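# Stack four magnet blocks into one neat tower

## Task

Take four magnet blocks from the pile and build a single tidy vertical stack with them, then release the gripper so nothing is held once the stack is finished.

## Robot and tools

Robot: two arms, left_arm and right_arm, both six-joint arms ending in a two-finger parallel gripper with its own wrist camera. Nearly unrotated bases: left_arm at (-0.001, +0.224, 0) m, right_arm at (-0.033, -0.269, 0) m. A two-camera stand is fixed behind them. Loose objects may sometimes get a brief push from outside.

Frames. Scene frame: origin at table-top height, halfway between the nominal bases; +z up, +x away from the robot over the table, left_arm on +y (arm names are not image sides). Each arm reports its hand pose, velocities and targets in its own base frame. Offsets you send are along the axes of that arm's current Hand target, i.e. gripper axes: +z points out along the fingers, y is the direction the fingers close. end_effector_position is the point between the pads, just under 1 cm short of the tips. Printed positions and orientations can be a few cm off, worse at long reach.

execute_actions(actions, cameras). actions is a list of actions; each action is a table of 1 to 15 rows, one row per 1/30 s step; a short table repeats its final row until step 15, so each action lasts 0.5 s. Every row is one flat list of 14 numbers, each in [-1, 1], covering both arms even if one is idle: left_arm dx, dy, dz, rx, ry, rz, opening, then right_arm the same seven. The six pose numbers are an offset, not a pose: measured from that arm's Hand target as it stood when the action began, in the Hand target's axes, with 1.0 = 0.6 m of travel or 180 degrees of turn; rx, ry, rz form one rotation vector. All rows of an action are measured from that same start, not from the previous row, and each new action starts from the new Hand target, so repeating an offset keeps moving. Six zeros means no new pose request. opening is absolute, not an offset: +1 fully open (about 87 mm between pads), +0.5 roughly 59 to 75 mm, 0 roughly 31 to 49 mm, -0.5 roughly 8 to 21 mm, -1 closed. Every call sends an opening to each gripper, so repeat the current command to keep it unchanged; 0 is a real command. cameras: list of names, ["all"], or []; omitted/null gives all images only when actions is empty. An unknown name invalidates the call. An empty actions list also shows the current scene number, task and fields later results may omit.

move(target, speed, blend, opening_speed, blocking, cameras). target is one 14-number row laid out as above, or a list of up to 15 such rows visited in order; every row is an offset from the Hand targets at the start of the move, not from the preceding row. Paths are straight lines; they do not avoid obstacles or the other arm, and the whole move is capped at 10 s. speed: top path speed in m/s, 0.002 to 2.9, default 0.25 (turns up to twice that in rad/s); one number or one per target. blend: corner rounding in m for lists, default 0 (stop at each waypoint). opening_speed: rate of the opening command per second on the -1..+1 scale, at least 0.2. blocking=false returns after about 0.5 s while motion continues. The gripper lags and strays from its path, more when fast or near full stretch. Do not route a path close to an arm's own base; its elbow can whip round. The result adds a move: line: done (at rest within 10 mm and 2 degrees), off_target, moving, held, or fault, plus limits=paced (pose clipped) or limits=held (steps withheld by a check, including the clearance check between arms).

wait(seconds 0 to 3600, cameras): lets time pass with no new command; returns early if a running move ends. stop(cameras): brakes the current move (braking needs distance). zoom_image(camera, region): camera is cam_head_left, cam_head_right, cam_left_wrist or cam_right_wrist; region [x0, y0, x1, y1] in pixels from the top-left, at most 504 by 504, on that camera's latest image. Head images are 504x504, wrist images 896x504. read_manual(section) returns licence texts only. finished_scene(scene): ends the current scene, given its number; make no further call in that reply.

Reading results. Hand target is the last commanded pose after clipping; the next offsets count from it. The gripper often stops short of it; a later execute_actions call, even with zeros, re-requests it; if still short, send the gap as an offset. Each step the commanded orientation is limited to 40 degrees from the measured one. Tool commands shows current opening commands. grip_measured is the finger position on the command scale; in Joint positions the gripper's value runs 0 closed to 1 open. To hold a block, command about 0.04 below grip_measured at first contact (up to 0.11 near the range ends); about 20 N per pad. Joint velocities may be summarised as within noise. Joint torques follow joint order (gripper excluded); joints 1 to 3 wrap at ±28 N m. Motors heat when holding loads, stretched out or pushing against something: MOTOR HOT at 75 °C, at 90 °C the arm folds and stops for the scene, at 100 °C it collapses.

Avoid: dropping blocks or releasing them while moving, anything falling or being left off the table, fast contacts and hard pushes (a target far past contact presses harder; command back past the gripper to release a push), arms or grippers touching each other, closing a gripper on the other arm's fingers, strain on the wrist camera cables, and long pushes into unreachable poses. Check gripper position and tilt after moves and correct them.

Each tool is called after "Request:" by a JSON object that holds its "method" and its "body".

## Session

Request:
{"method": "execute_actions", "body": {"actions": []}}

Request:
{"method": "zoom_image", "body": {"camera": "cam_head_right", "region": [130, 160, 350, 310]}}

Nothing of this call was run. Scene 2 begins with your next reply.

Nothing of this call was run. Scene 2 begins with your next reply.

Request:
{"method": "execute_actions", "body": {"actions": []}}

Request:
{"method": "zoom_image", "body": {"camera": "cam_head_right", "region": [120, 160, 360, 320]}}

Scene clock: 0.00 s.
left_arm: end_effector_position=(+0.3494, -0.1022, +0.2586) grip_measured=+1.000 end_effector_quat_wxyz=(+0.600, -0.034, +0.774, -0.198) | right_arm: end_effector_position=(+0.2914, +0.0836, +0.2180) grip_measured=+1.000 end_effector_quat_wxyz=(+0.505, +0.063, +0.836, +0.206)
Joint positions: left_arm=[-0.218 0.993 0.801 -0.01 0.056 -0.351 1] | right_arm=[0.134 0.842 0.774 -0.355 -0.163 0.39 1]
Joint velocities: within noise
Joint torques (N m): no reading
Motor temperatures (°C): left_arm=[27 29 26 28 27 29 28] | right_arm=[25 30 26 28 28 26 28]
Heat: left arm: 29 °C; right arm: 30 °C.
Hand target: left_arm +0.3496, -0.1021, +0.2635; +0.605, -0.033, +0.771, -0.199 | right_arm +0.2927, +0.0837, +0.2240; +0.512, +0.062, +0.831, +0.207
Tool commands: left_gripper/opening=+1.0 right_gripper/opening=+1.0

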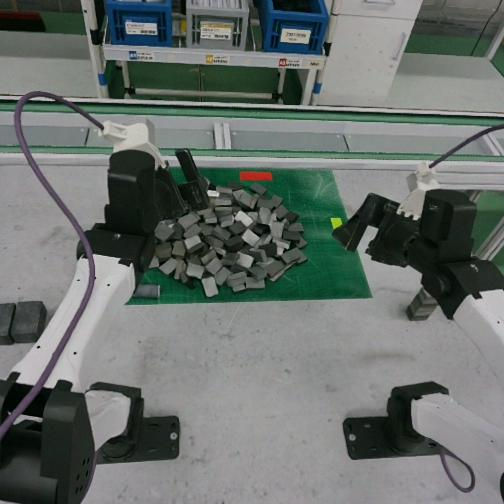

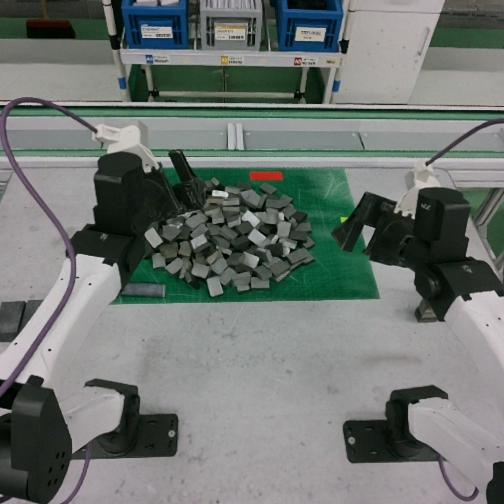

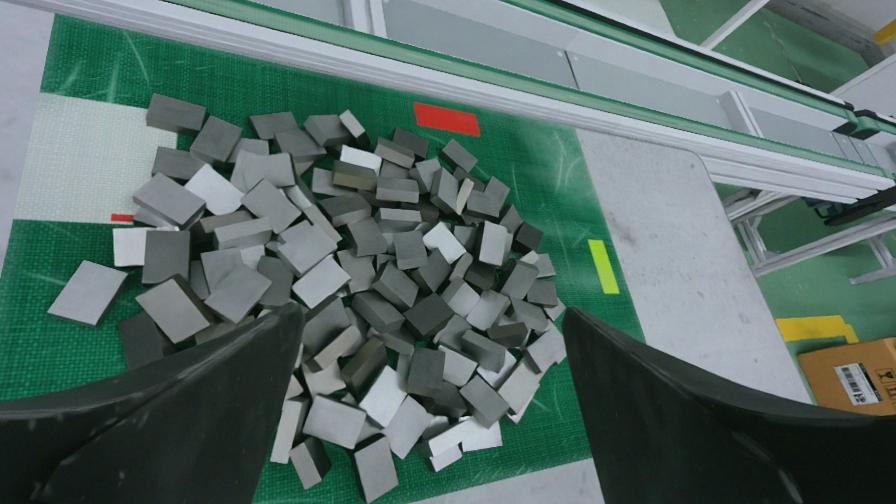

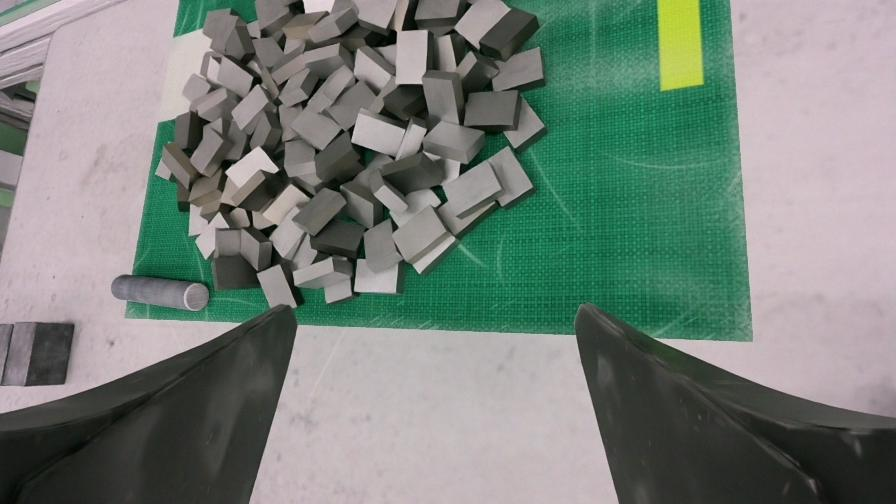

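Scaled by 2.100 from the camera's image (finer frame: 720x720).

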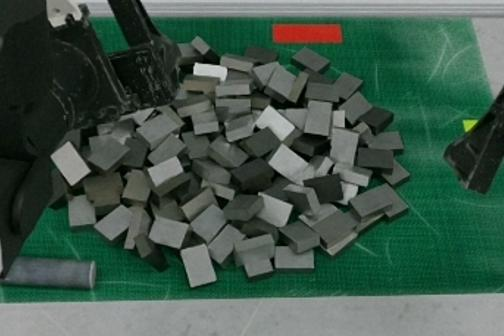

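Request:
{"method": "move", "body": {"target": [0,0.3,0,0,0,0,1,0.0775,0.0953,0.294,0.1397,0.346,-0.0419,1], "speed": 0.4, "cameras": ["cam_right_wrist","cam_head_right"]}}

Scene clock: 3.10 s.
left_arm: end_effector_position=(+0.3812, +0.0599, +0.1977) grip_measured=+1.000 end_effector_quat_wxyz=(+0.597, -0.042, +0.775, -0.203) | right_arm: end_effector_position=(+0.4170, +0.1969, +0.1462) grip_measured=+1.000 end_effector_quat_wxyz=(+0.096, +0.004, +0.994, +0.048)
Joint positions: left_arm=[0.482 1.282 0.741 0.261 0.736 -0.193 1] | right_arm=[0.4 2.415 2.622 -1.562 -0.013 0.409 1]
Joint torques (N m): left_arm=[0.49 -4.94 7.46 2.09 0.17 0.25] | right_arm=[1.05 -10.14 6.87 0.65 0.01 0.18]
Heat: left arm: 30 °C; right arm: 30 °C.
Hand target: left_arm +0.3837, +0.0633, +0.2013; +0.605, -0.033, +0.771, -0.199 | right_arm +0.4193, +0.1997, +0.1401; +0.000, -0.001, +1.000, +0.000
Off the commanded pose: left_arm 0.006 m, 2 deg | right_arm 0.007 m, 12 deg.
joint sent to its limit (right arm) — joint 4 (wrist pitch), lower limit. The joint targets are off in orientation, not in position.
move: off_target (right_arm)
Images, in order (width x height): cam_head_right 504x504, cam_right_wrist 896x504.

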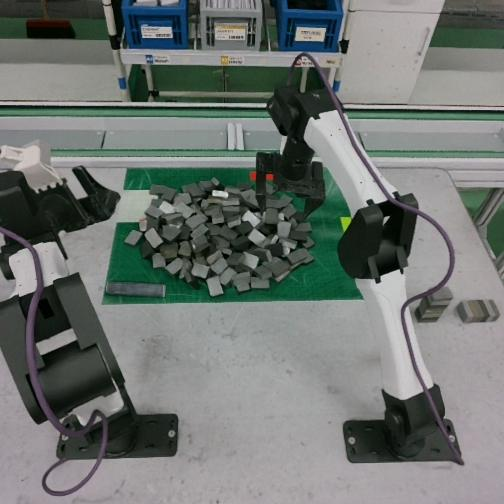

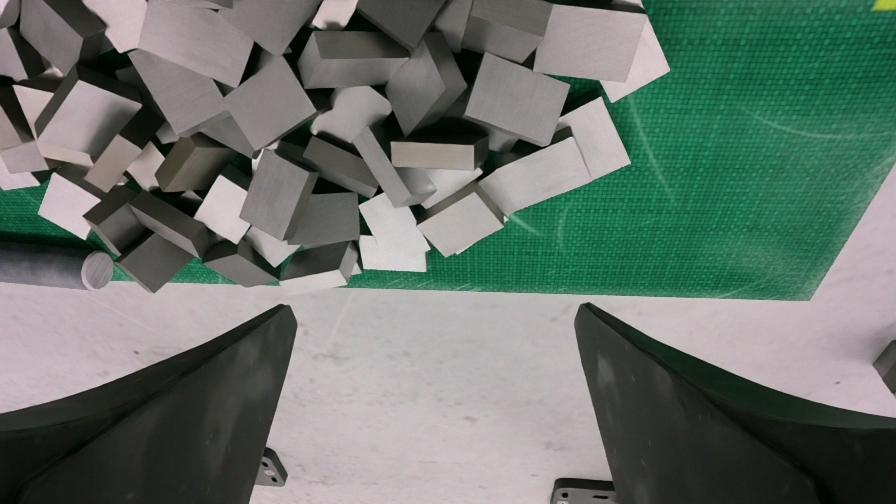

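Request:
{"method": "zoom_image", "body": {"camera": "cam_right_wrist", "region": [330, 0, 690, 300]}}

Request:
{"method": "zoom_image", "body": {"camera": "cam_head_right", "region": [200, 190, 330, 300]}}

Scaled by 1.400 from the camera's image (finer frame: 1280x720).

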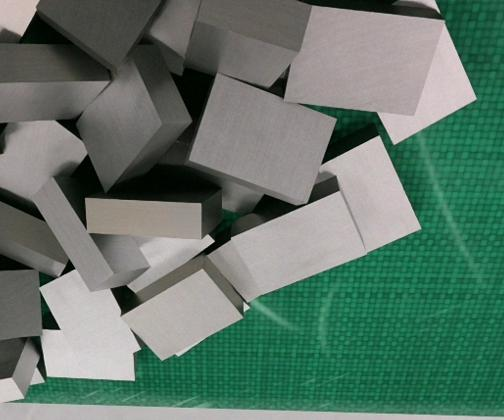

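Scaled by 3.877 from the camera's image (finer frame: 720x720).

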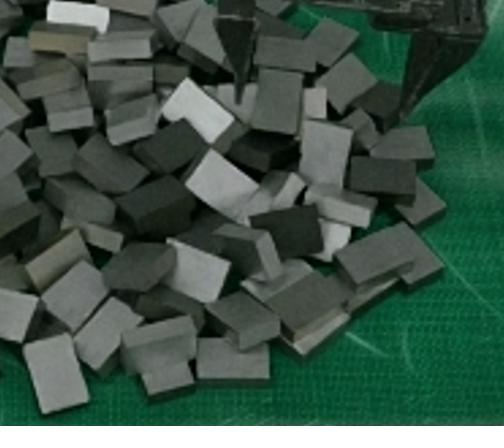

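Request:
{"method": "move", "body": {"target": [0,0,0,0,0,0,1,0.0863,-0.0035,0.108,0,0,0.294,-0.15], "cameras": ["cam_right_wrist"]}}

Scene clock: 7.13 s.
left_arm: end_effector_position=(+0.3812, +0.0598, +0.1977) grip_measured=+1.000 end_effector_quat_wxyz=(+0.597, -0.042, +0.775, -0.204) | right_arm: end_effector_position=(+0.3639, +0.1977, +0.0580) grip_measured=-0.150 end_effector_quat_wxyz=(-0.017, +0.438, +0.899, -0.020)
Joint positions: left_arm=[0.482 1.282 0.741 0.261 0.737 -0.193 1] | right_arm=[0.4 2.242 1.948 -1.329 0 1.307 0.425]
Joint torques (N m): left_arm=[0.46 -4.93 7.46 2.09 0.14 0.26] | right_arm=[0.21 -15.94 4.3 0.34 -0.01 0.23]
Heat: left arm: 31 °C; right arm: 33 °C.
Hand target: left_arm +0.3837, +0.0632, +0.2012; +0.605, -0.033, +0.771, -0.199 | right_arm +0.3675, +0.1974, +0.0754; +0.000, +0.445, +0.895, -0.001
Off the commanded pose: left_arm 0.006 m, 2 deg | right_arm 0.018 m, 3 deg.
move: off_target (right_arm)

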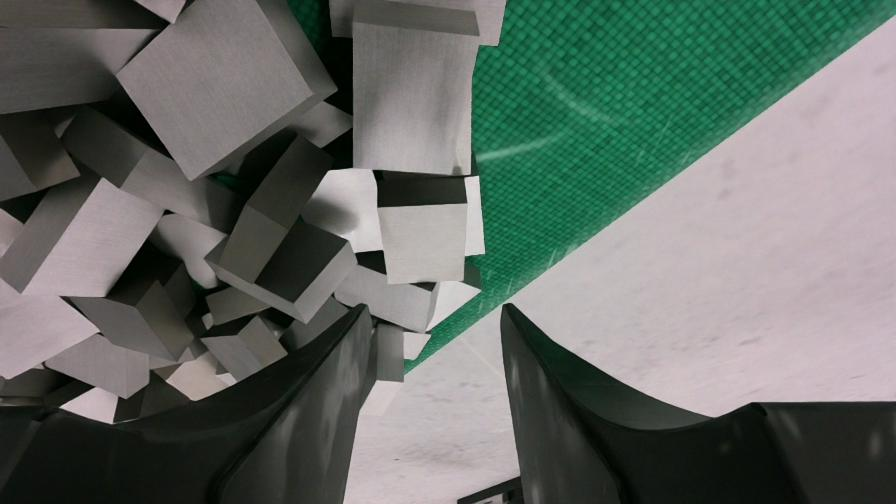

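Request:
{"method": "move", "body": {"target": [[0,0,0,0,0,0,1,-0.005,0,0.04,0,0,0,-0.28],[0,0,0,0,0,0,1,-0.005,0,0.089,0,0,0,-0.28],[0,0,0,0,0,0,1,-0.005,0,0.089,0,0,0,-0.52]], "speed": 0.15, "blend": [0.01,0,0], "opening_speed": 2, "cameras": ["cam_right_wrist"]}}

Scene clock: 10.13 s.
left_arm: end_effector_position=(+0.3812, +0.0598, +0.1977) grip_measured=+1.000 end_effector_quat_wxyz=(+0.597, -0.042, +0.775, -0.204) | right_arm: end_effector_position=(+0.3646, +0.1989, +0.0229) grip_measured=-0.389 end_effector_quat_wxyz=(-0.014, +0.440, +0.898, -0.004)
Joint positions: left_arm=[0.482 1.282 0.741 0.261 0.737 -0.193 1] | right_arm=[0.396 2.235 1.795 -1.156 -0.016 1.308 0.305]
Joint torques (N m): left_arm=[0.5 -4.93 7.49 2.08 0.14 0.26] | right_arm=[0.03 -12.63 3.37 0.54 0.17 0.16]
Heat: left arm: 31 °C; right arm: 34 °C.
Hand target: left_arm +0.3837, +0.0632, +0.2012; +0.605, -0.033, +0.771, -0.199 | right_arm +0.3693, +0.1951, +0.0221; +0.000, +0.445, +0.895, -0.001
Off the commanded pose: left_arm 0.006 m, 2 deg | right_arm 0.006 m, 2 deg.
move: done; blend cut to 0 m at target 1

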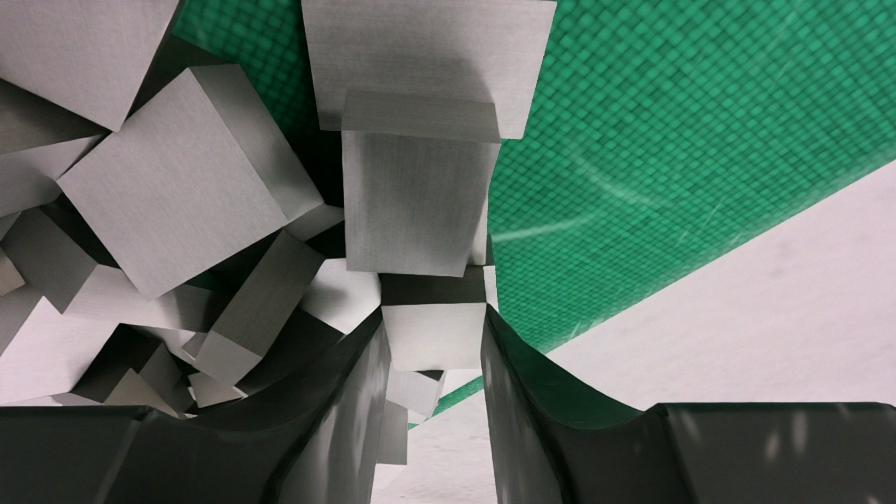

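Request:
{"method": "move", "body": {"target": [[0,0,0,0,0,0,1,0.006,0,-0.02,0,0,0,-0.52],[0,0,0,0,0,0,1,0.0,0,-0.13,0,0,0,-0.52],[0,0,0,0,0,0,1,-0.147,-0.151,-0.06,0,0,-0.294,-0.52],[0,0,0,0,0,0,1,-0.147,-0.151,0.021,0,0,-0.294,-0.52],[0,0,0,0,0,0,1,-0.147,-0.151,0.021,0,0,-0.294,-0.15],[0,0,0,0,0,0,1,-0.147,-0.151,-0.12,0,0,-0.294,0]], "speed": [0.15,0.3,0.3,0.08,0.1,0.2], "blend": [0.005,0.03,0.01,0,0,0], "opening_speed": 1.5, "cameras": ["cam_right_wrist","cam_head_right"]}}

Scene clock: 16.43 s.
left_arm: end_effector_position=(+0.3812, +0.0598, +0.1977) grip_measured=+1.000 end_effector_quat_wxyz=(+0.597, -0.042, +0.775, -0.204) | right_arm: end_effector_position=(+0.3446, +0.0689, +0.0810) grip_measured=-0.001 end_effector_quat_wxyz=(-0.020, -0.002, +1.000, -0.007)
Joint positions: left_arm=[0.482 1.282 0.741 0.261 0.737 -0.193 1] | right_arm=[0.18 2.09 1.794 -1.316 0.007 0.176 0.5]
Joint torques (N m): left_arm=[0.49 -4.93 7.46 2.08 0.14 0.26] | right_arm=[0.31 -12.44 7.12 0.23 -0.14 0.11]
Motor temperatures (°C): left_arm=[27 30 29 33 27 29 28] | right_arm=[25 38 29 29 28 26 28]
Heat: left arm: 33 °C; right arm: 38 °C.
Hand target: left_arm +0.3837, +0.0632, +0.2012; +0.605, -0.033, +0.771, -0.199 | right_arm +0.3502, +0.0701, +0.0942; -0.001, +0.000, +1.000, +0.000
Off the commanded pose: left_arm 0.006 m, 2 deg | right_arm 0.014 m, 2 deg.
move: off_target (right_arm); target 5's new opening was sent with right_arm's hand 0.009 m and 3 deg from that target; target 6's new opening was sent with right_arm's hand 0.014 m and 2 deg from that target
Images, in order (width x height): cam_head_right 504x504, cam_right_wrist 896x504.

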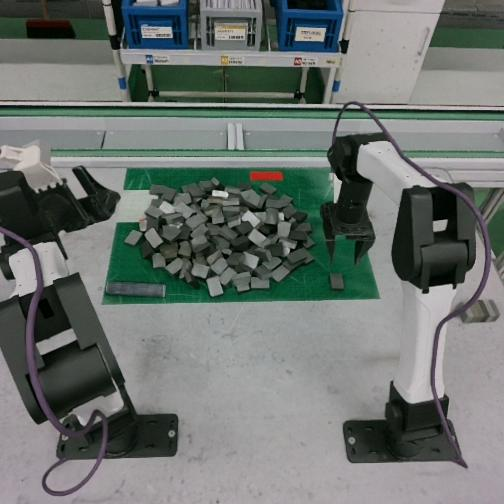

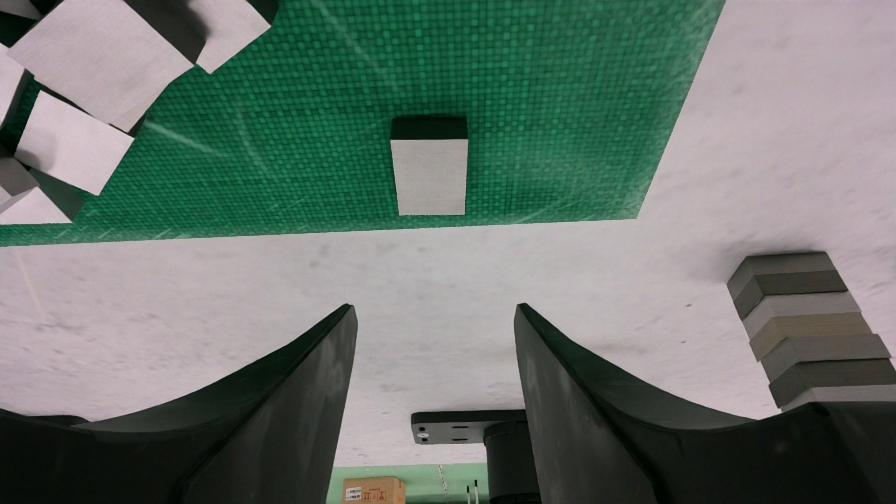

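Request:
{"method": "move", "body": {"target": [0,0,0,0,0,0,1,-0.092,0.138,0.032,0,0,0.322,-0.25], "speed": 0.35, "cameras": ["cam_right_wrist"]}}

Scene clock: 19.77 s.
left_arm: end_effector_position=(+0.3812, +0.0598, +0.1977) grip_measured=+1.000 end_effector_quat_wxyz=(+0.597, -0.042, +0.775, -0.204) | right_arm: end_effector_position=(+0.4034, +0.1483, +0.0785) grip_measured=-0.250 end_effector_quat_wxyz=(+0.005, +0.482, +0.876, +0.001)
Joint positions: left_arm=[0.482 1.282 0.741 0.261 0.737 -0.193 1] | right_arm=[0.262 2.252 2.051 -1.361 0.005 1.268 0.375]
Joint torques (N m): left_arm=[0.49 -4.93 7.47 2.09 0.14 0.24] | right_arm=[1.18 -9.54 7.06 0.23 -0.07 0.24]
Heat: left arm: 33 °C; right arm: 38 °C.
Hand target: left_arm +0.3837, +0.0632, +0.2012; +0.605, -0.033, +0.771, -0.199 | right_arm +0.4054, +0.1529, +0.0748; +0.000, +0.484, +0.875, -0.001
Off the commanded pose: left_arm 0.006 m, 2 deg | right_arm 0.006 m, 1 deg.
move: done

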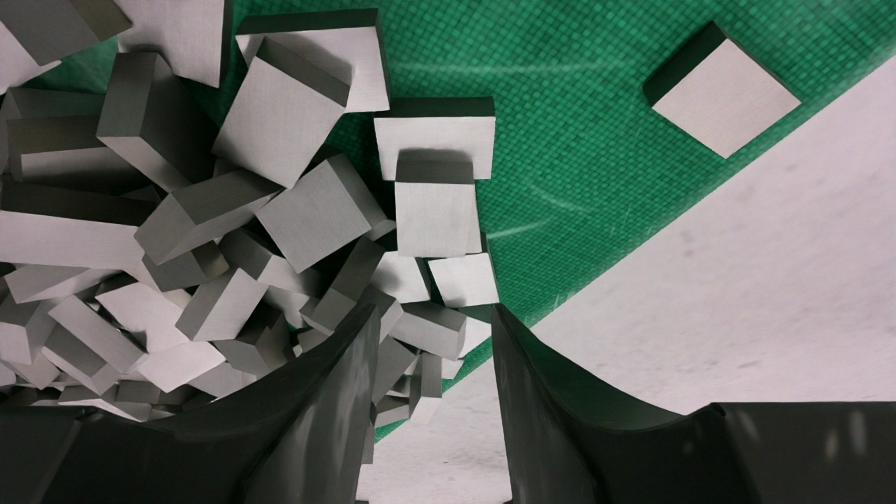

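Request:
{"method": "zoom_image", "body": {"camera": "cam_right_wrist", "region": [340, 80, 540, 320]}}

Scaled by 2.100 from the camera's image (finer frame: 1280x720).

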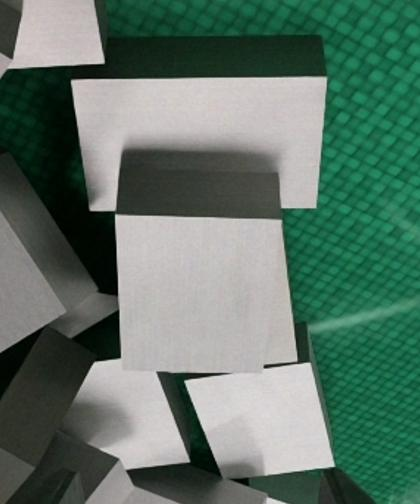

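Request:
{"method": "move", "body": {"target": [[0,0,0,0,0,0,1,-0.012,0.002,0.0745,0,0,0.011,-0.25],[0,0,0,0,0,0,1,-0.012,0.002,0.0745,0,0,0.011,-0.52]], "speed": 0.15, "opening_speed": 2, "cameras": ["cam_right_wrist"]}}

Scene clock: 22.07 s.
left_arm: end_effector_position=(+0.3812, +0.0598, +0.1977) grip_measured=+1.000 end_effector_quat_wxyz=(+0.597, -0.042, +0.775, -0.204) | right_arm: end_effector_position=(+0.4096, +0.1502, +0.0406) grip_measured=-0.519 end_effector_quat_wxyz=(+0.008, +0.491, +0.871, +0.004)
Joint positions: left_arm=[0.482 1.282 0.741 0.261 0.737 -0.193 1] | right_arm=[0.262 2.275 1.938 -1.217 0.005 1.287 0.24]
Joint torques (N m): left_arm=[0.5 -4.93 7.49 2.08 0.14 0.25] | right_arm=[-0.24 -10 4.6 0.43 -0.06 0.23]
Heat: left arm: 33 °C; right arm: 38 °C.
Hand target: left_arm +0.3837, +0.0632, +0.2012; +0.605, -0.033, +0.771, -0.199 | right_arm +0.4103, +0.1474, +0.0301; +0.000, +0.499, +0.867, -0.001
Off the commanded pose: left_arm 0.006 m, 2 deg | right_arm 0.011 m, 2 deg.
move: off_target (right_arm); target 2's new opening was sent with right_arm's hand 0.012 m and 1 deg from that target

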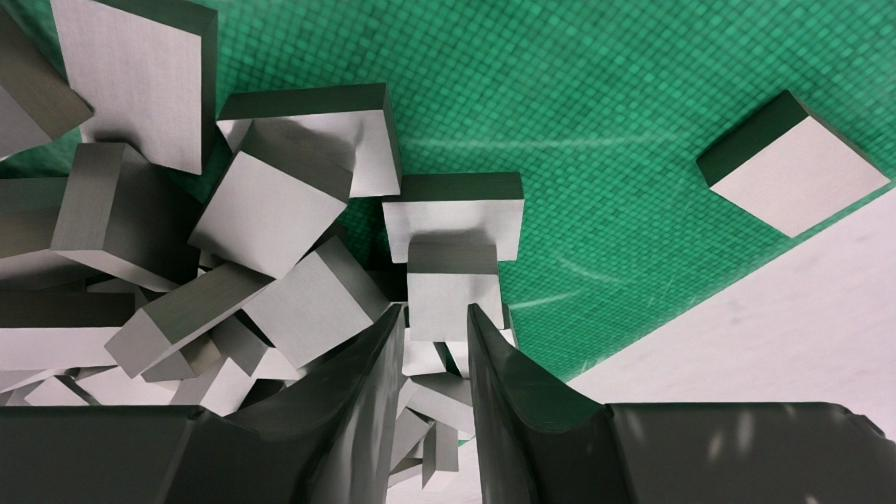

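Request:
{"method": "move", "body": {"target": [[0,0,0,0,0,0,1,0,0,-0.03,0,0,0,-0.52],[0,0,0,0,0,0,1,-0.0098,-0.0113,-0.03,0,0,-0.008,-0.2]], "opening_speed": 3, "cameras": ["cam_right_wrist"]}}

Scene clock: 24.43 s.
left_arm: end_effector_position=(+0.3812, +0.0598, +0.1977) grip_measured=+1.000 end_effector_quat_wxyz=(+0.597, -0.042, +0.775, -0.204) | right_arm: end_effector_position=(+0.4074, +0.1405, +0.0471) grip_measured=-0.201 end_effector_quat_wxyz=(+0.001, +0.488, +0.873, -0.003)
Joint positions: left_arm=[0.482 1.282 0.741 0.262 0.737 -0.193 1] | right_arm=[0.242 2.275 1.963 -1.261 0.005 1.261 0.4]
Joint torques (N m): left_arm=[0.5 -4.94 7.47 2.09 0.14 0.26] | right_arm=[0.09 -12.18 4.89 0.31 -0.06 0.08]
Heat: left arm: 34 °C; right arm: 39 °C.
Hand target: left_arm +0.3837, +0.0633, +0.2013; +0.605, -0.033, +0.771, -0.199 | right_arm +0.4073, +0.1389, +0.0481; +0.000, +0.488, +0.873, -0.001
Off the commanded pose: left_arm 0.005 m, 2 deg | right_arm 0.002 m, 0 deg.
move: done

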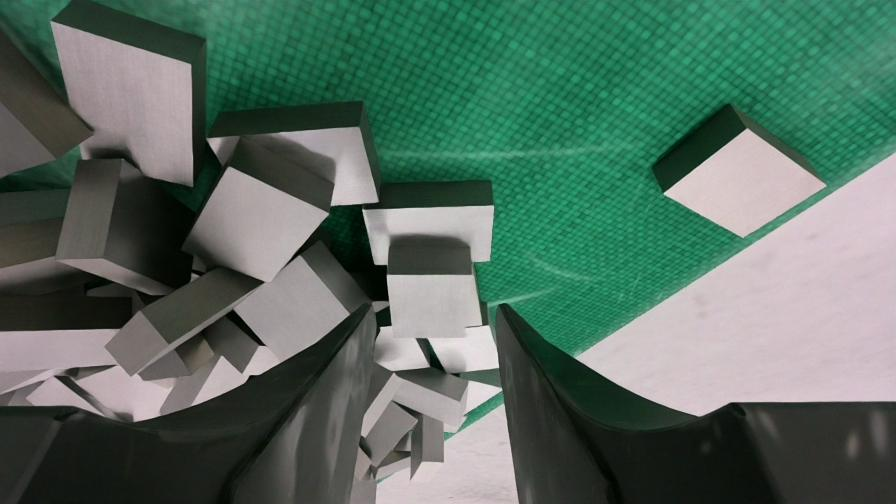

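Request:
{"method": "move", "body": {"target": [[0,0,0,0,0,0,1,0,0.0025,0.0285,0,0,0,-0.2],[0,0,0,0,0,0,1,0,0.0025,0.0285,0,0,0,-0.52]], "speed": 0.12, "opening_speed": 2, "cameras": ["cam_right_wrist"]}}

Scene clock: 26.13 s.
left_arm: end_effector_position=(+0.3812, +0.0598, +0.1977) grip_measured=+1.000 end_effector_quat_wxyz=(+0.597, -0.042, +0.775, -0.204) | right_arm: end_effector_position=(+0.4092, +0.1409, +0.0376) grip_measured=-0.519 end_effector_quat_wxyz=(+0.005, +0.488, +0.873, +0.001)
Joint positions: left_arm=[0.482 1.282 0.741 0.262 0.737 -0.193 1] | right_arm=[0.242 2.275 1.925 -1.213 0.005 1.261 0.24]
Joint torques (N m): left_arm=[0.49 -4.94 7.46 2.09 0.14 0.25] | right_arm=[0.18 -10.96 4.36 0.42 -0.07 0.09]
Heat: left arm: 34 °C; right arm: 39 °C.
Hand target: left_arm +0.3837, +0.0633, +0.2013; +0.605, -0.033, +0.771, -0.199 | right_arm +0.4085, +0.1397, +0.0310; +0.000, +0.488, +0.873, -0.001
Off the commanded pose: left_arm 0.006 m, 2 deg | right_arm 0.007 m, 1 deg.
move: done

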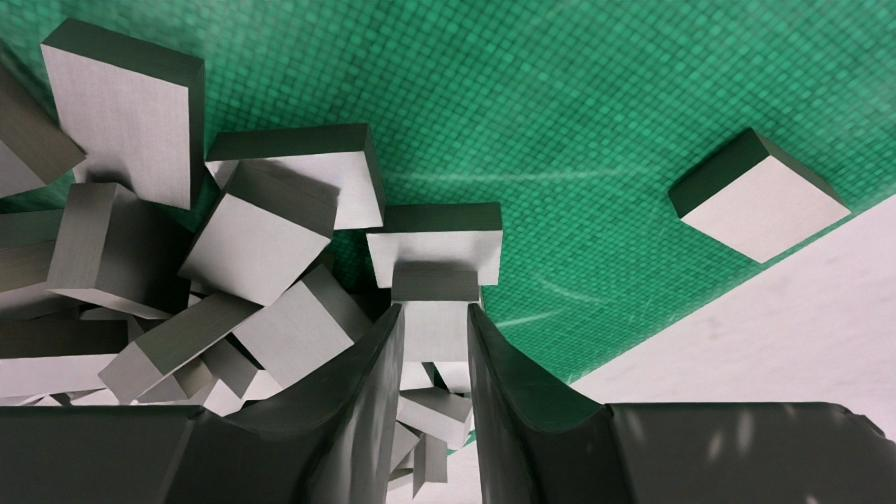

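Request:
{"method": "move", "body": {"target": [[0,0,0,0,0,0,1,0.006,0,-0.01,0,0,0,-0.2],[0,0,0,0,0,0,1,0.013,0,-0.01,0,0,0,-0.2],[0,0,0,0,0,0,1,0.013,0,0.0167,0,0,0,-0.2],[0,0,0,0,0,0,1,0.013,0,0.0167,0,0,0,-0.52]], "speed": 0.12, "opening_speed": 2, "cameras": ["cam_right_wrist"]}}

Scene clock: 28.67 s.
left_arm: end_effector_position=(+0.3812, +0.0598, +0.1977) grip_measured=+1.000 end_effector_quat_wxyz=(+0.597, -0.042, +0.775, -0.204) | right_arm: end_effector_position=(+0.4061, +0.1426, +0.0260) grip_measured=-0.391 end_effector_quat_wxyz=(+0.003, +0.487, +0.873, +0.000)
Joint positions: left_arm=[0.482 1.282 0.741 0.262 0.737 -0.193 1] | right_arm=[0.247 2.275 1.879 -1.17 0.005 1.265 0.304]
Joint torques (N m): left_arm=[0.5 -4.93 7.49 2.08 0.14 0.25] | right_arm=[1.24 -11.23 4.37 0.4 -0.07 0.22]
Heat: left arm: 34 °C; right arm: 39 °C.
Hand target: left_arm +0.3837, +0.0633, +0.2013; +0.605, -0.033, +0.771, -0.199 | right_arm +0.4044, +0.1464, +0.0210; +0.000, +0.488, +0.873, -0.001
Off the commanded pose: left_arm 0.006 m, 2 deg | right_arm 0.006 m, 0 deg.
move: done

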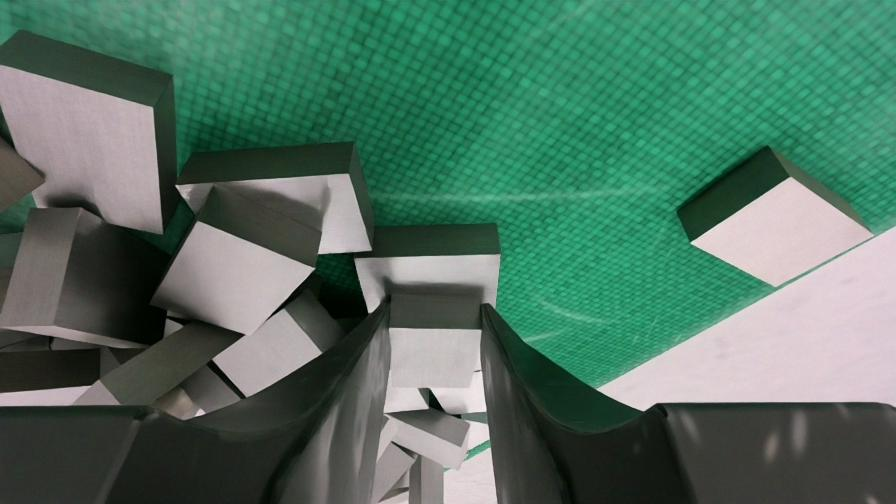

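Request:
{"method": "move", "body": {"target": [[0,0,0,0,0,0,1,0,0,0,0,0,0,-0.22],[0,0,0,0,0,0,1,0.02,0,0.002,0,0,0,-0.22],[0,0,0,0,0,0,1,0.02,0,0.002,0,0,0,-0.52]], "speed": 0.12, "opening_speed": 2, "cameras": ["cam_right_wrist"]}}

Scene clock: 30.97 s.
left_arm: end_effector_position=(+0.3812, +0.0598, +0.1977) grip_measured=+1.000 end_effector_quat_wxyz=(+0.597, -0.042, +0.775, -0.204) | right_arm: end_effector_position=(+0.3984, +0.1539, +0.0195) grip_measured=-0.385 end_effector_quat_wxyz=(-0.002, +0.486, +0.874, -0.004)
Joint positions: left_arm=[0.482 1.282 0.741 0.262 0.737 -0.193 1] | right_arm=[0.276 2.275 1.852 -1.156 0.002 1.29 0.307]
Joint torques (N m): left_arm=[0.47 -4.92 7.43 2.08 0.14 0.26] | right_arm=[1.05 -12.33 4.33 0.38 -0.03 0.22]
Heat: left arm: 35 °C; right arm: 40 °C.
Hand target: left_arm +0.3837, +0.0633, +0.2013; +0.605, -0.033, +0.771, -0.199 | right_arm +0.3981, +0.1566, +0.0198; +0.000, +0.488, +0.873, -0.001
Off the commanded pose: left_arm 0.006 m, 2 deg | right_arm 0.003 m, 1 deg.
move: done

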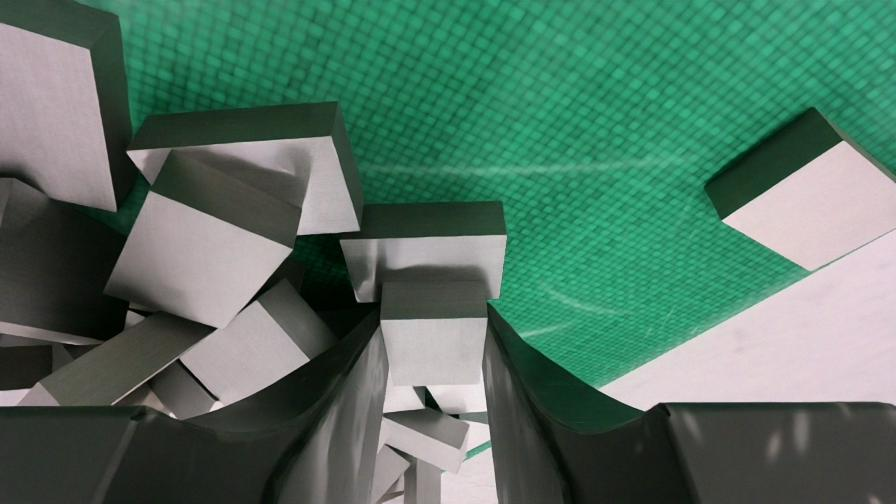

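Request:
{"method": "move", "body": {"target": [[0,0,0,0,0,0,1,0,0,0,0,0,0,-0.3],[0,0,0,0,0,0,1,0,0,-0.0125,0,0,0,-0.3],[0,0,0,0,0,0,1,0,0,-0.0125,0,0,0,-0.52]], "speed": 0.12, "opening_speed": 2, "cameras": ["cam_right_wrist"]}}

Scene clock: 32.87 s.
left_arm: end_effector_position=(+0.3812, +0.0598, +0.1977) grip_measured=+1.000 end_effector_quat_wxyz=(+0.597, -0.042, +0.775, -0.204) | right_arm: end_effector_position=(+0.3970, +0.1535, +0.0196) grip_measured=-0.386 end_effector_quat_wxyz=(-0.004, +0.486, +0.874, -0.006)
Joint positions: left_arm=[0.482 1.282 0.741 0.262 0.737 -0.193 1] | right_arm=[0.276 2.275 1.852 -1.162 0.002 1.291 0.307]
Joint torques (N m): left_arm=[0.49 -4.96 7.51 2.09 0.14 0.26] | right_arm=[1.06 -12.88 5.85 0.2 -0.04 0.21]
Heat: left arm: 35 °C; right arm: 40 °C.
Hand target: left_arm +0.3837, +0.0633, +0.2013; +0.605, -0.033, +0.771, -0.199 | right_arm +0.3982, +0.1566, +0.0273; +0.000, +0.488, +0.873, -0.001
Off the commanded pose: left_arm 0.006 m, 2 deg | right_arm 0.008 m, 1 deg.
move: done

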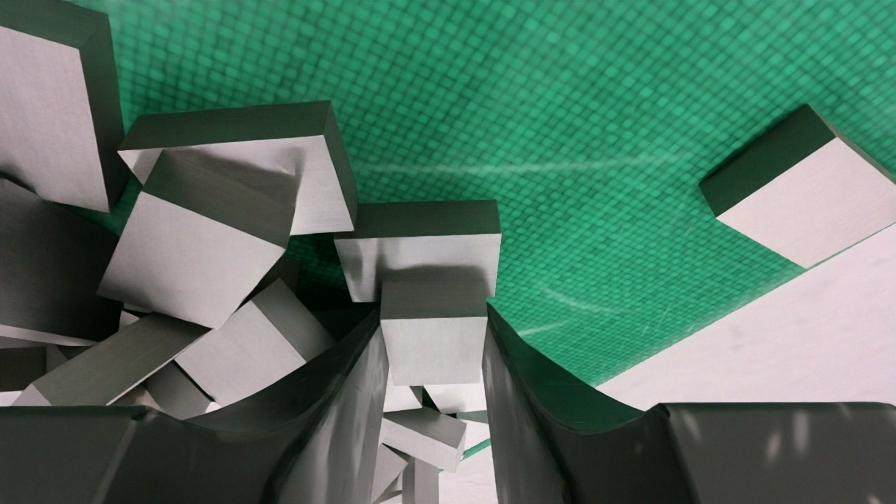

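Request:
{"method": "move", "body": {"target": [[0,0,0,0,0,0,1,0,0,0,0,0,0,-0.28],[0,0,0,0,0,0,1,0,0,-0.035,0,0,0,-0.28],[0,0,0,0,0,0,1,0,0,0.003,0,0,0,-0.28],[0,0,0,0,0,0,1,0,0,0.003,0,0,0,-0.52]], "speed": 0.12, "opening_speed": 2, "cameras": ["cam_right_wrist"]}}

Scene clock: 35.83 s.
left_arm: end_effector_position=(+0.3812, +0.0598, +0.1977) grip_measured=+1.000 end_effector_quat_wxyz=(+0.597, -0.042, +0.775, -0.204) | right_arm: end_effector_position=(+0.3981, +0.1538, +0.0235) grip_measured=-0.389 end_effector_quat_wxyz=(-0.004, +0.486, +0.874, -0.005)
Joint positions: left_arm=[0.482 1.282 0.741 0.262 0.737 -0.193 1] | right_arm=[0.276 2.275 1.868 -1.177 0.002 1.292 0.305]
Joint torques (N m): left_arm=[0.47 -4.96 7.49 2.09 0.15 0.25] | right_arm=[1.05 -12.78 4.31 0.38 -0.04 0.21]
Heat: left arm: 35 °C; right arm: 41 °C.
Hand target: left_arm +0.3837, +0.0633, +0.2013; +0.605, -0.033, +0.771, -0.199 | right_arm +0.3981, +0.1566, +0.0255; +0.000, +0.488, +0.873, -0.001
Off the commanded pose: left_arm 0.006 m, 2 deg | right_arm 0.003 m, 1 deg.
move: done

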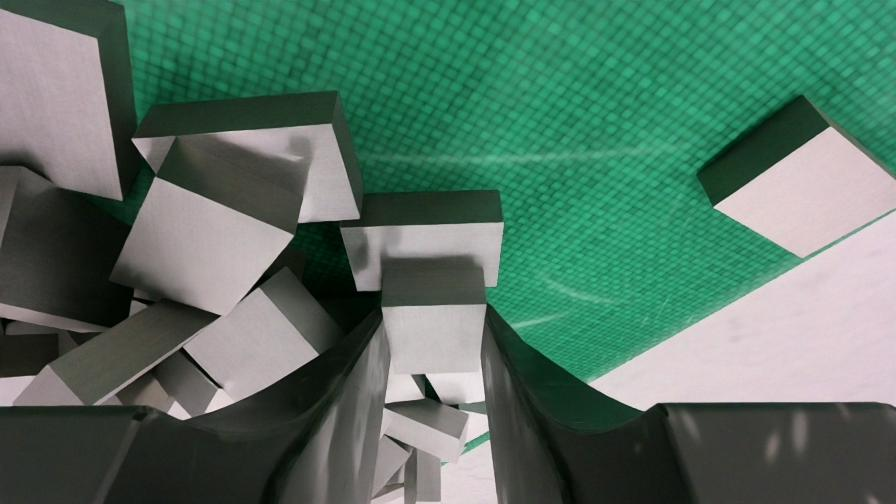

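Request:
{"method": "move", "body": {"target": [[0,0,0,0,0,0,1,0,0,-0.09,0,0,0,-0.52],[0,0,0,0,0,0,1,-0.0777,-0.1442,-0.09,0,0,-0.324,-0.52],[0,0,0,0,0,0,1,-0.0777,-0.1442,-0.034,0,0,-0.324,-0.52]], "speed": 0.3, "blend": [0.025,0.015,0], "cameras": ["cam_right_wrist"]}}

Scene clock: 39.17 s.
left_arm: end_effector_position=(+0.3812, +0.0598, +0.1977) grip_measured=+1.000 end_effector_quat_wxyz=(+0.597, -0.042, +0.775, -0.204) | right_arm: end_effector_position=(+0.3449, +0.0738, +0.0307) grip_measured=-0.389 end_effector_quat_wxyz=(-0.025, +0.000, +1.000, -0.006)
Joint positions: left_arm=[0.482 1.282 0.741 0.262 0.737 -0.193 1] | right_arm=[0.19 2.135 1.659 -1.147 0.003 0.191 0.305]
Joint torques (N m): left_arm=[0.53 -4.92 7.47 2.08 0.14 0.25] | right_arm=[-0.17 -15.16 4.4 0.33 -0.09 0.02]
Heat: left arm: 35 °C; right arm: 42 °C.
Hand target: left_arm +0.3837, +0.0633, +0.2012; +0.605, -0.033, +0.771, -0.199 | right_arm +0.3489, +0.0716, +0.0460; +0.000, +0.001, +1.000, -0.001
Off the commanded pose: left_arm 0.006 m, 2 deg | right_arm 0.016 m, 3 deg.
move: off_target (right_arm)

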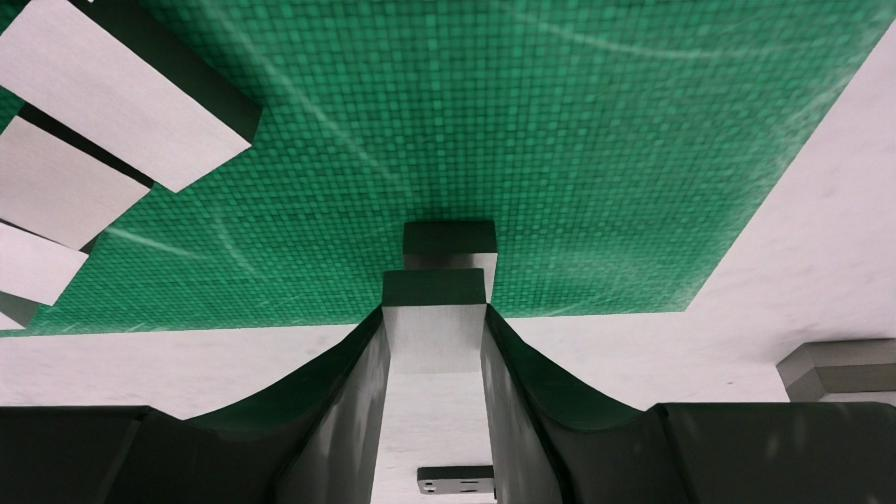

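Request:
{"method": "move", "body": {"target": [0,0,0,0,0,0,1,0.005,-0.008,0.001,0,-0.014,0,-0.52], "speed": 0.15, "cameras": ["cam_right_wrist"]}}

Scene clock: 40.83 s.
left_arm: end_effector_position=(+0.3812, +0.0598, +0.1977) grip_measured=+1.000 end_effector_quat_wxyz=(+0.597, -0.042, +0.775, -0.204) | right_arm: end_effector_position=(+0.3414, +0.0699, +0.0307) grip_measured=-0.389 end_effector_quat_wxyz=(-0.005, +0.001, +1.000, -0.002)
Joint positions: left_arm=[0.482 1.282 0.741 0.262 0.737 -0.193 1] | right_arm=[0.182 2.077 1.578 -1.082 0.003 0.183 0.305]
Joint torques (N m): left_arm=[0.5 -4.94 7.47 2.08 0.15 0.26] | right_arm=[-0.08 -14.65 4.44 0.44 0 0.04]
Motor temperatures (°C): left_arm=[27 31 32 36 27 29 28] | right_arm=[25 43 31 29 28 26 29]
Heat: left arm: 36 °C; right arm: 43 °C.
Hand target: left_arm +0.3837, +0.0633, +0.2012; +0.605, -0.033, +0.771, -0.199 | right_arm +0.3459, +0.0668, +0.0454; +0.022, +0.001, +1.000, -0.001
Off the commanded pose: left_arm 0.005 m, 2 deg | right_arm 0.016 m, 3 deg.
move: off_target (right_arm)

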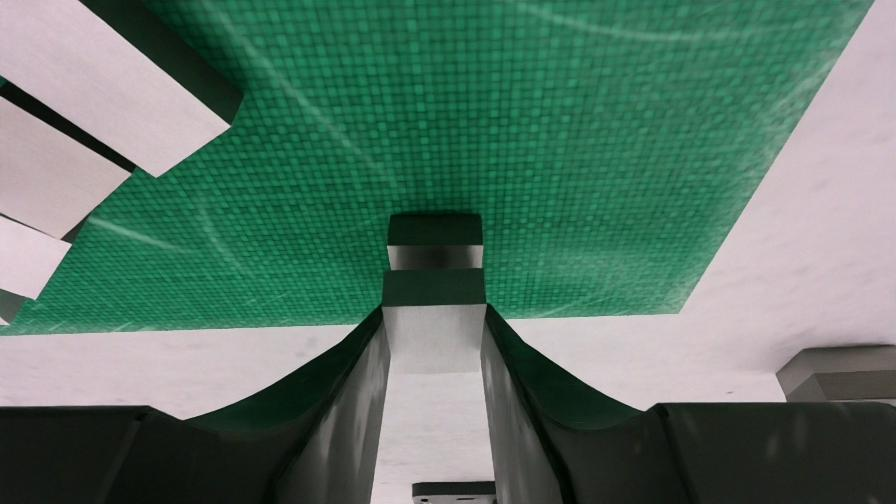

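Request:
{"method": "move", "body": {"target": [0,0,0,0,0,0,1,-0.0015,0,0.0125,0,0,0,-0.52], "speed": 0.05, "cameras": ["cam_right_wrist"]}}

Scene clock: 41.80 s.
left_arm: end_effector_position=(+0.3812, +0.0598, +0.1977) grip_measured=+1.000 end_effector_quat_wxyz=(+0.597, -0.042, +0.775, -0.204) | right_arm: end_effector_position=(+0.3433, +0.0703, +0.0270) grip_measured=-0.389 end_effector_quat_wxyz=(+0.001, +0.000, +1.000, -0.001)
Joint positions: left_arm=[0.482 1.282 0.741 0.262 0.737 -0.193 1] | right_arm=[0.182 2.077 1.565 -1.057 0.003 0.183 0.305]
Joint torques (N m): left_arm=[0.49 -4.92 7.49 2.09 0.14 0.26] | right_arm=[-0.13 -13.67 4.44 0.42 0 0.05]
Heat: left arm: 36 °C; right arm: 43 °C.
Hand target: left_arm +0.3837, +0.0633, +0.2012; +0.605, -0.033, +0.771, -0.199 | right_arm +0.3472, +0.0668, +0.0380; +0.022, +0.001, +1.000, -0.001
Off the commanded pose: left_arm 0.005 m, 2 deg | right_arm 0.012 m, 2 deg.
move: off_target (right_arm)

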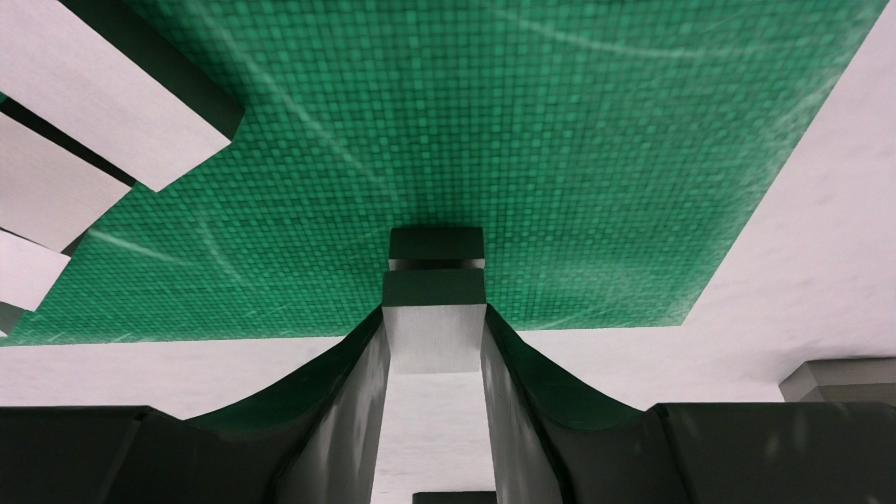

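Request:
{"method": "move", "body": {"target": [0,0,0,0,0,0,1,0.003,-0.0005,0.008,0,0,0,-0.52], "speed": 0.05, "cameras": ["cam_right_wrist"]}}

Scene clock: 42.40 s.
left_arm: end_effector_position=(+0.3812, +0.0598, +0.1977) grip_measured=+1.000 end_effector_quat_wxyz=(+0.597, -0.042, +0.775, -0.204) | right_arm: end_effector_position=(+0.3404, +0.0697, +0.0225) grip_measured=-0.389 end_effector_quat_wxyz=(-0.002, +0.000, +1.000, -0.002)
Joint positions: left_arm=[0.482 1.282 0.741 0.262 0.737 -0.193 1] | right_arm=[0.182 2.077 1.545 -1.044 0.003 0.182 0.305]
Joint torques (N m): left_arm=[0.49 -4.94 7.43 2.09 0.15 0.25] | right_arm=[-0.14 -13.7 4.26 0.51 0 0.05]
Heat: left arm: 36 °C; right arm: 43 °C.
Hand target: left_arm +0.3837, +0.0633, +0.2012; +0.605, -0.033, +0.771, -0.199 | right_arm +0.3455, +0.0665, +0.0331; +0.021, +0.001, +1.000, -0.001
Off the commanded pose: left_arm 0.005 m, 2 deg | right_arm 0.012 m, 3 deg.
move: off_target (right_arm)

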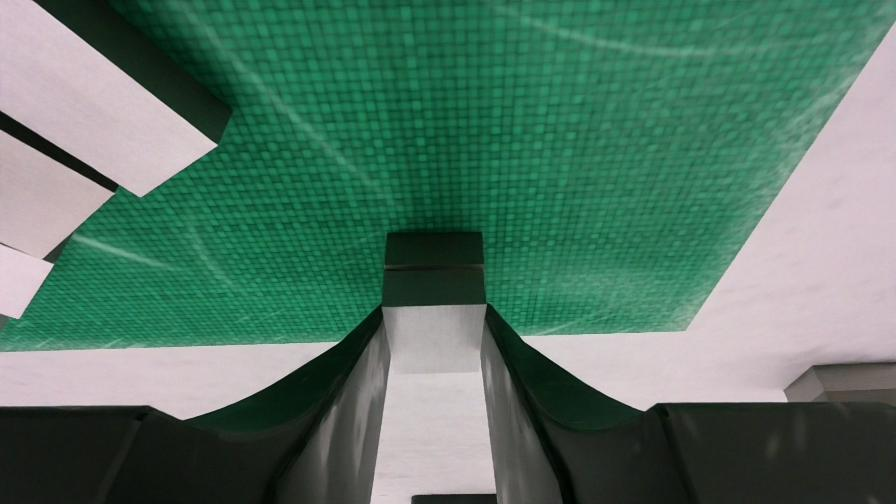

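Request:
{"method": "move", "body": {"target": [[0,0,0,0,0,0,1,0,0,0,0,0,0,-0.2],[0,0,0,0,0,0,1,0,0,-0.1,0,0,0,-0.2],[0,0,0,0,0,0,1,-0.108,0.129,-0.057,0,0.013,0.317,0.1]], "speed": [0.1,0.15,0.3], "blend": [0,0.02,0], "opening_speed": 1.5, "cameras": ["cam_right_wrist","cam_head_right"]}}

Scene clock: 47.47 s.
left_arm: end_effector_position=(+0.3812, +0.0598, +0.1977) grip_measured=+1.000 end_effector_quat_wxyz=(+0.597, -0.042, +0.775, -0.204) | right_arm: end_effector_position=(+0.4068, +0.1386, +0.0736) grip_measured=+0.099 end_effector_quat_wxyz=(+0.006, +0.477, +0.879, +0.010)
Joint positions: left_arm=[0.482 1.282 0.741 0.262 0.737 -0.193 1] | right_arm=[0.234 2.242 2.013 -1.32 -0.007 1.228 0.55]
Joint torques (N m): left_arm=[0.49 -4.94 7.47 2.1 0.14 0.26] | right_arm=[1.2 -9.47 7.15 0.27 -0.12 0.22]
Heat: left arm: 36 °C; right arm: 44 °C.
Hand target: left_arm +0.3837, +0.0633, +0.2012; +0.605, -0.033, +0.771, -0.199 | right_arm +0.4089, +0.1439, +0.0700; +0.000, +0.478, +0.878, +0.010
Off the commanded pose: left_arm 0.005 m, 2 deg | right_arm 0.007 m, 1 deg.
move: done
Images, in order (width x height): cam_head_right 504x504, cam_right_wrist 896x504.

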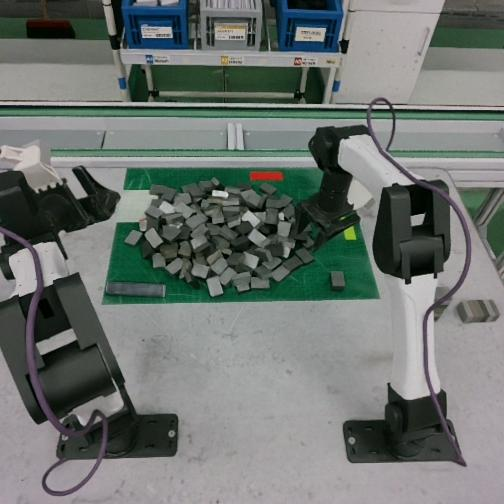

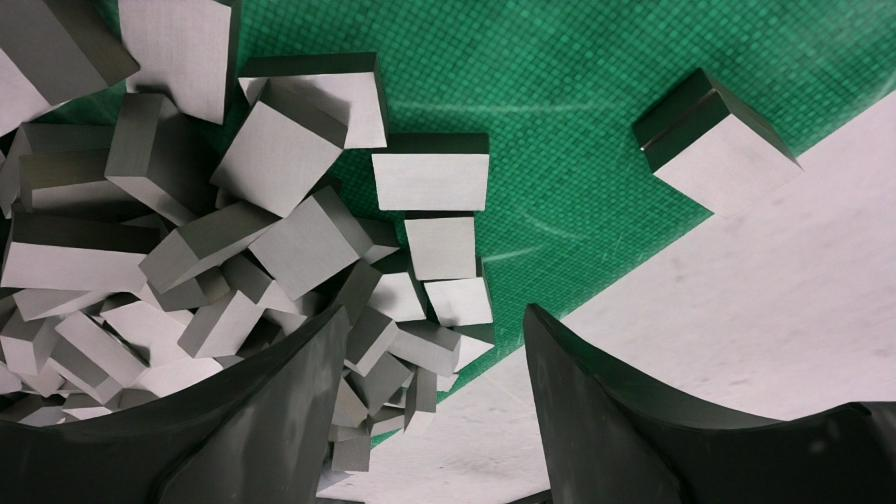

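Request:
{"method": "move", "body": {"target": [[0,0,0,0,0,0,1,-0.004,0.003,0.06,0,0,0,0.08],[0,0,0,0,0,0,1,-0.004,0.003,0.097,0,0,0,0.08],[0,0,0,0,0,0,1,-0.004,0.003,0.097,0,0,0,-0.3]], "speed": [0.2,0.12,0.1], "blend": [0.01,0,0], "opening_speed": 1.5, "cameras": ["cam_right_wrist"]}}

Scene clock: 49.47 s.
left_arm: end_effector_position=(+0.3812, +0.0598, +0.1977) grip_measured=+1.000 end_effector_quat_wxyz=(+0.597, -0.042, +0.775, -0.204) | right_arm: end_effector_position=(+0.4129, +0.1400, +0.0227) grip_measured=-0.187 end_effector_quat_wxyz=(+0.007, +0.477, +0.879, +0.011)
Joint positions: left_arm=[0.482 1.282 0.741 0.262 0.737 -0.193 1] | right_arm=[0.234 2.284 1.88 -1.141 -0.007 1.229 0.406]
Joint torques (N m): left_arm=[0.49 -4.94 7.46 2.09 0.14 0.25] | right_arm=[1.03 -9.87 4.7 0.5 -0.11 0.2]
Heat: left arm: 36 °C; right arm: 44 °C.
Hand target: left_arm +0.3837, +0.0633, +0.2012; +0.605, -0.033, +0.771, -0.199 | right_arm +0.4123, +0.1438, +0.0118; +0.000, +0.478, +0.878, +0.010
Off the commanded pose: left_arm 0.005 m, 2 deg | right_arm 0.012 m, 1 deg.
move: off_target (right_arm); target 3's new opening was sent with right_arm's hand 0.012 m and 1 deg from that target

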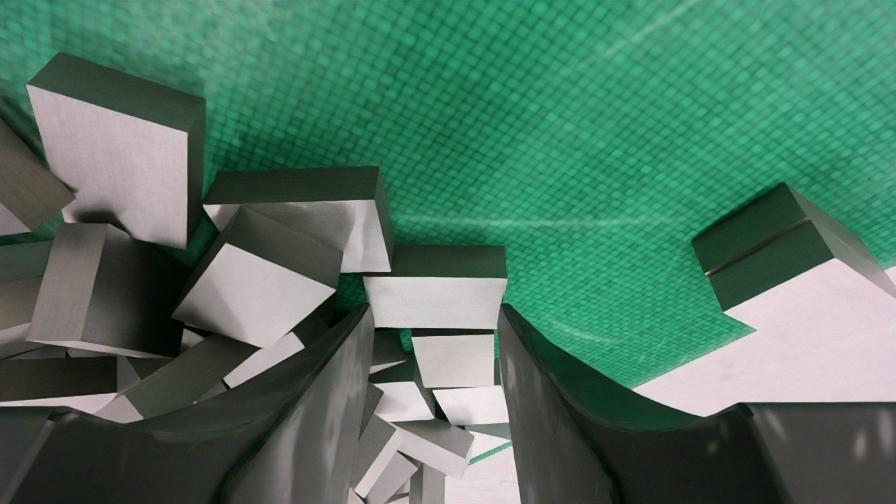

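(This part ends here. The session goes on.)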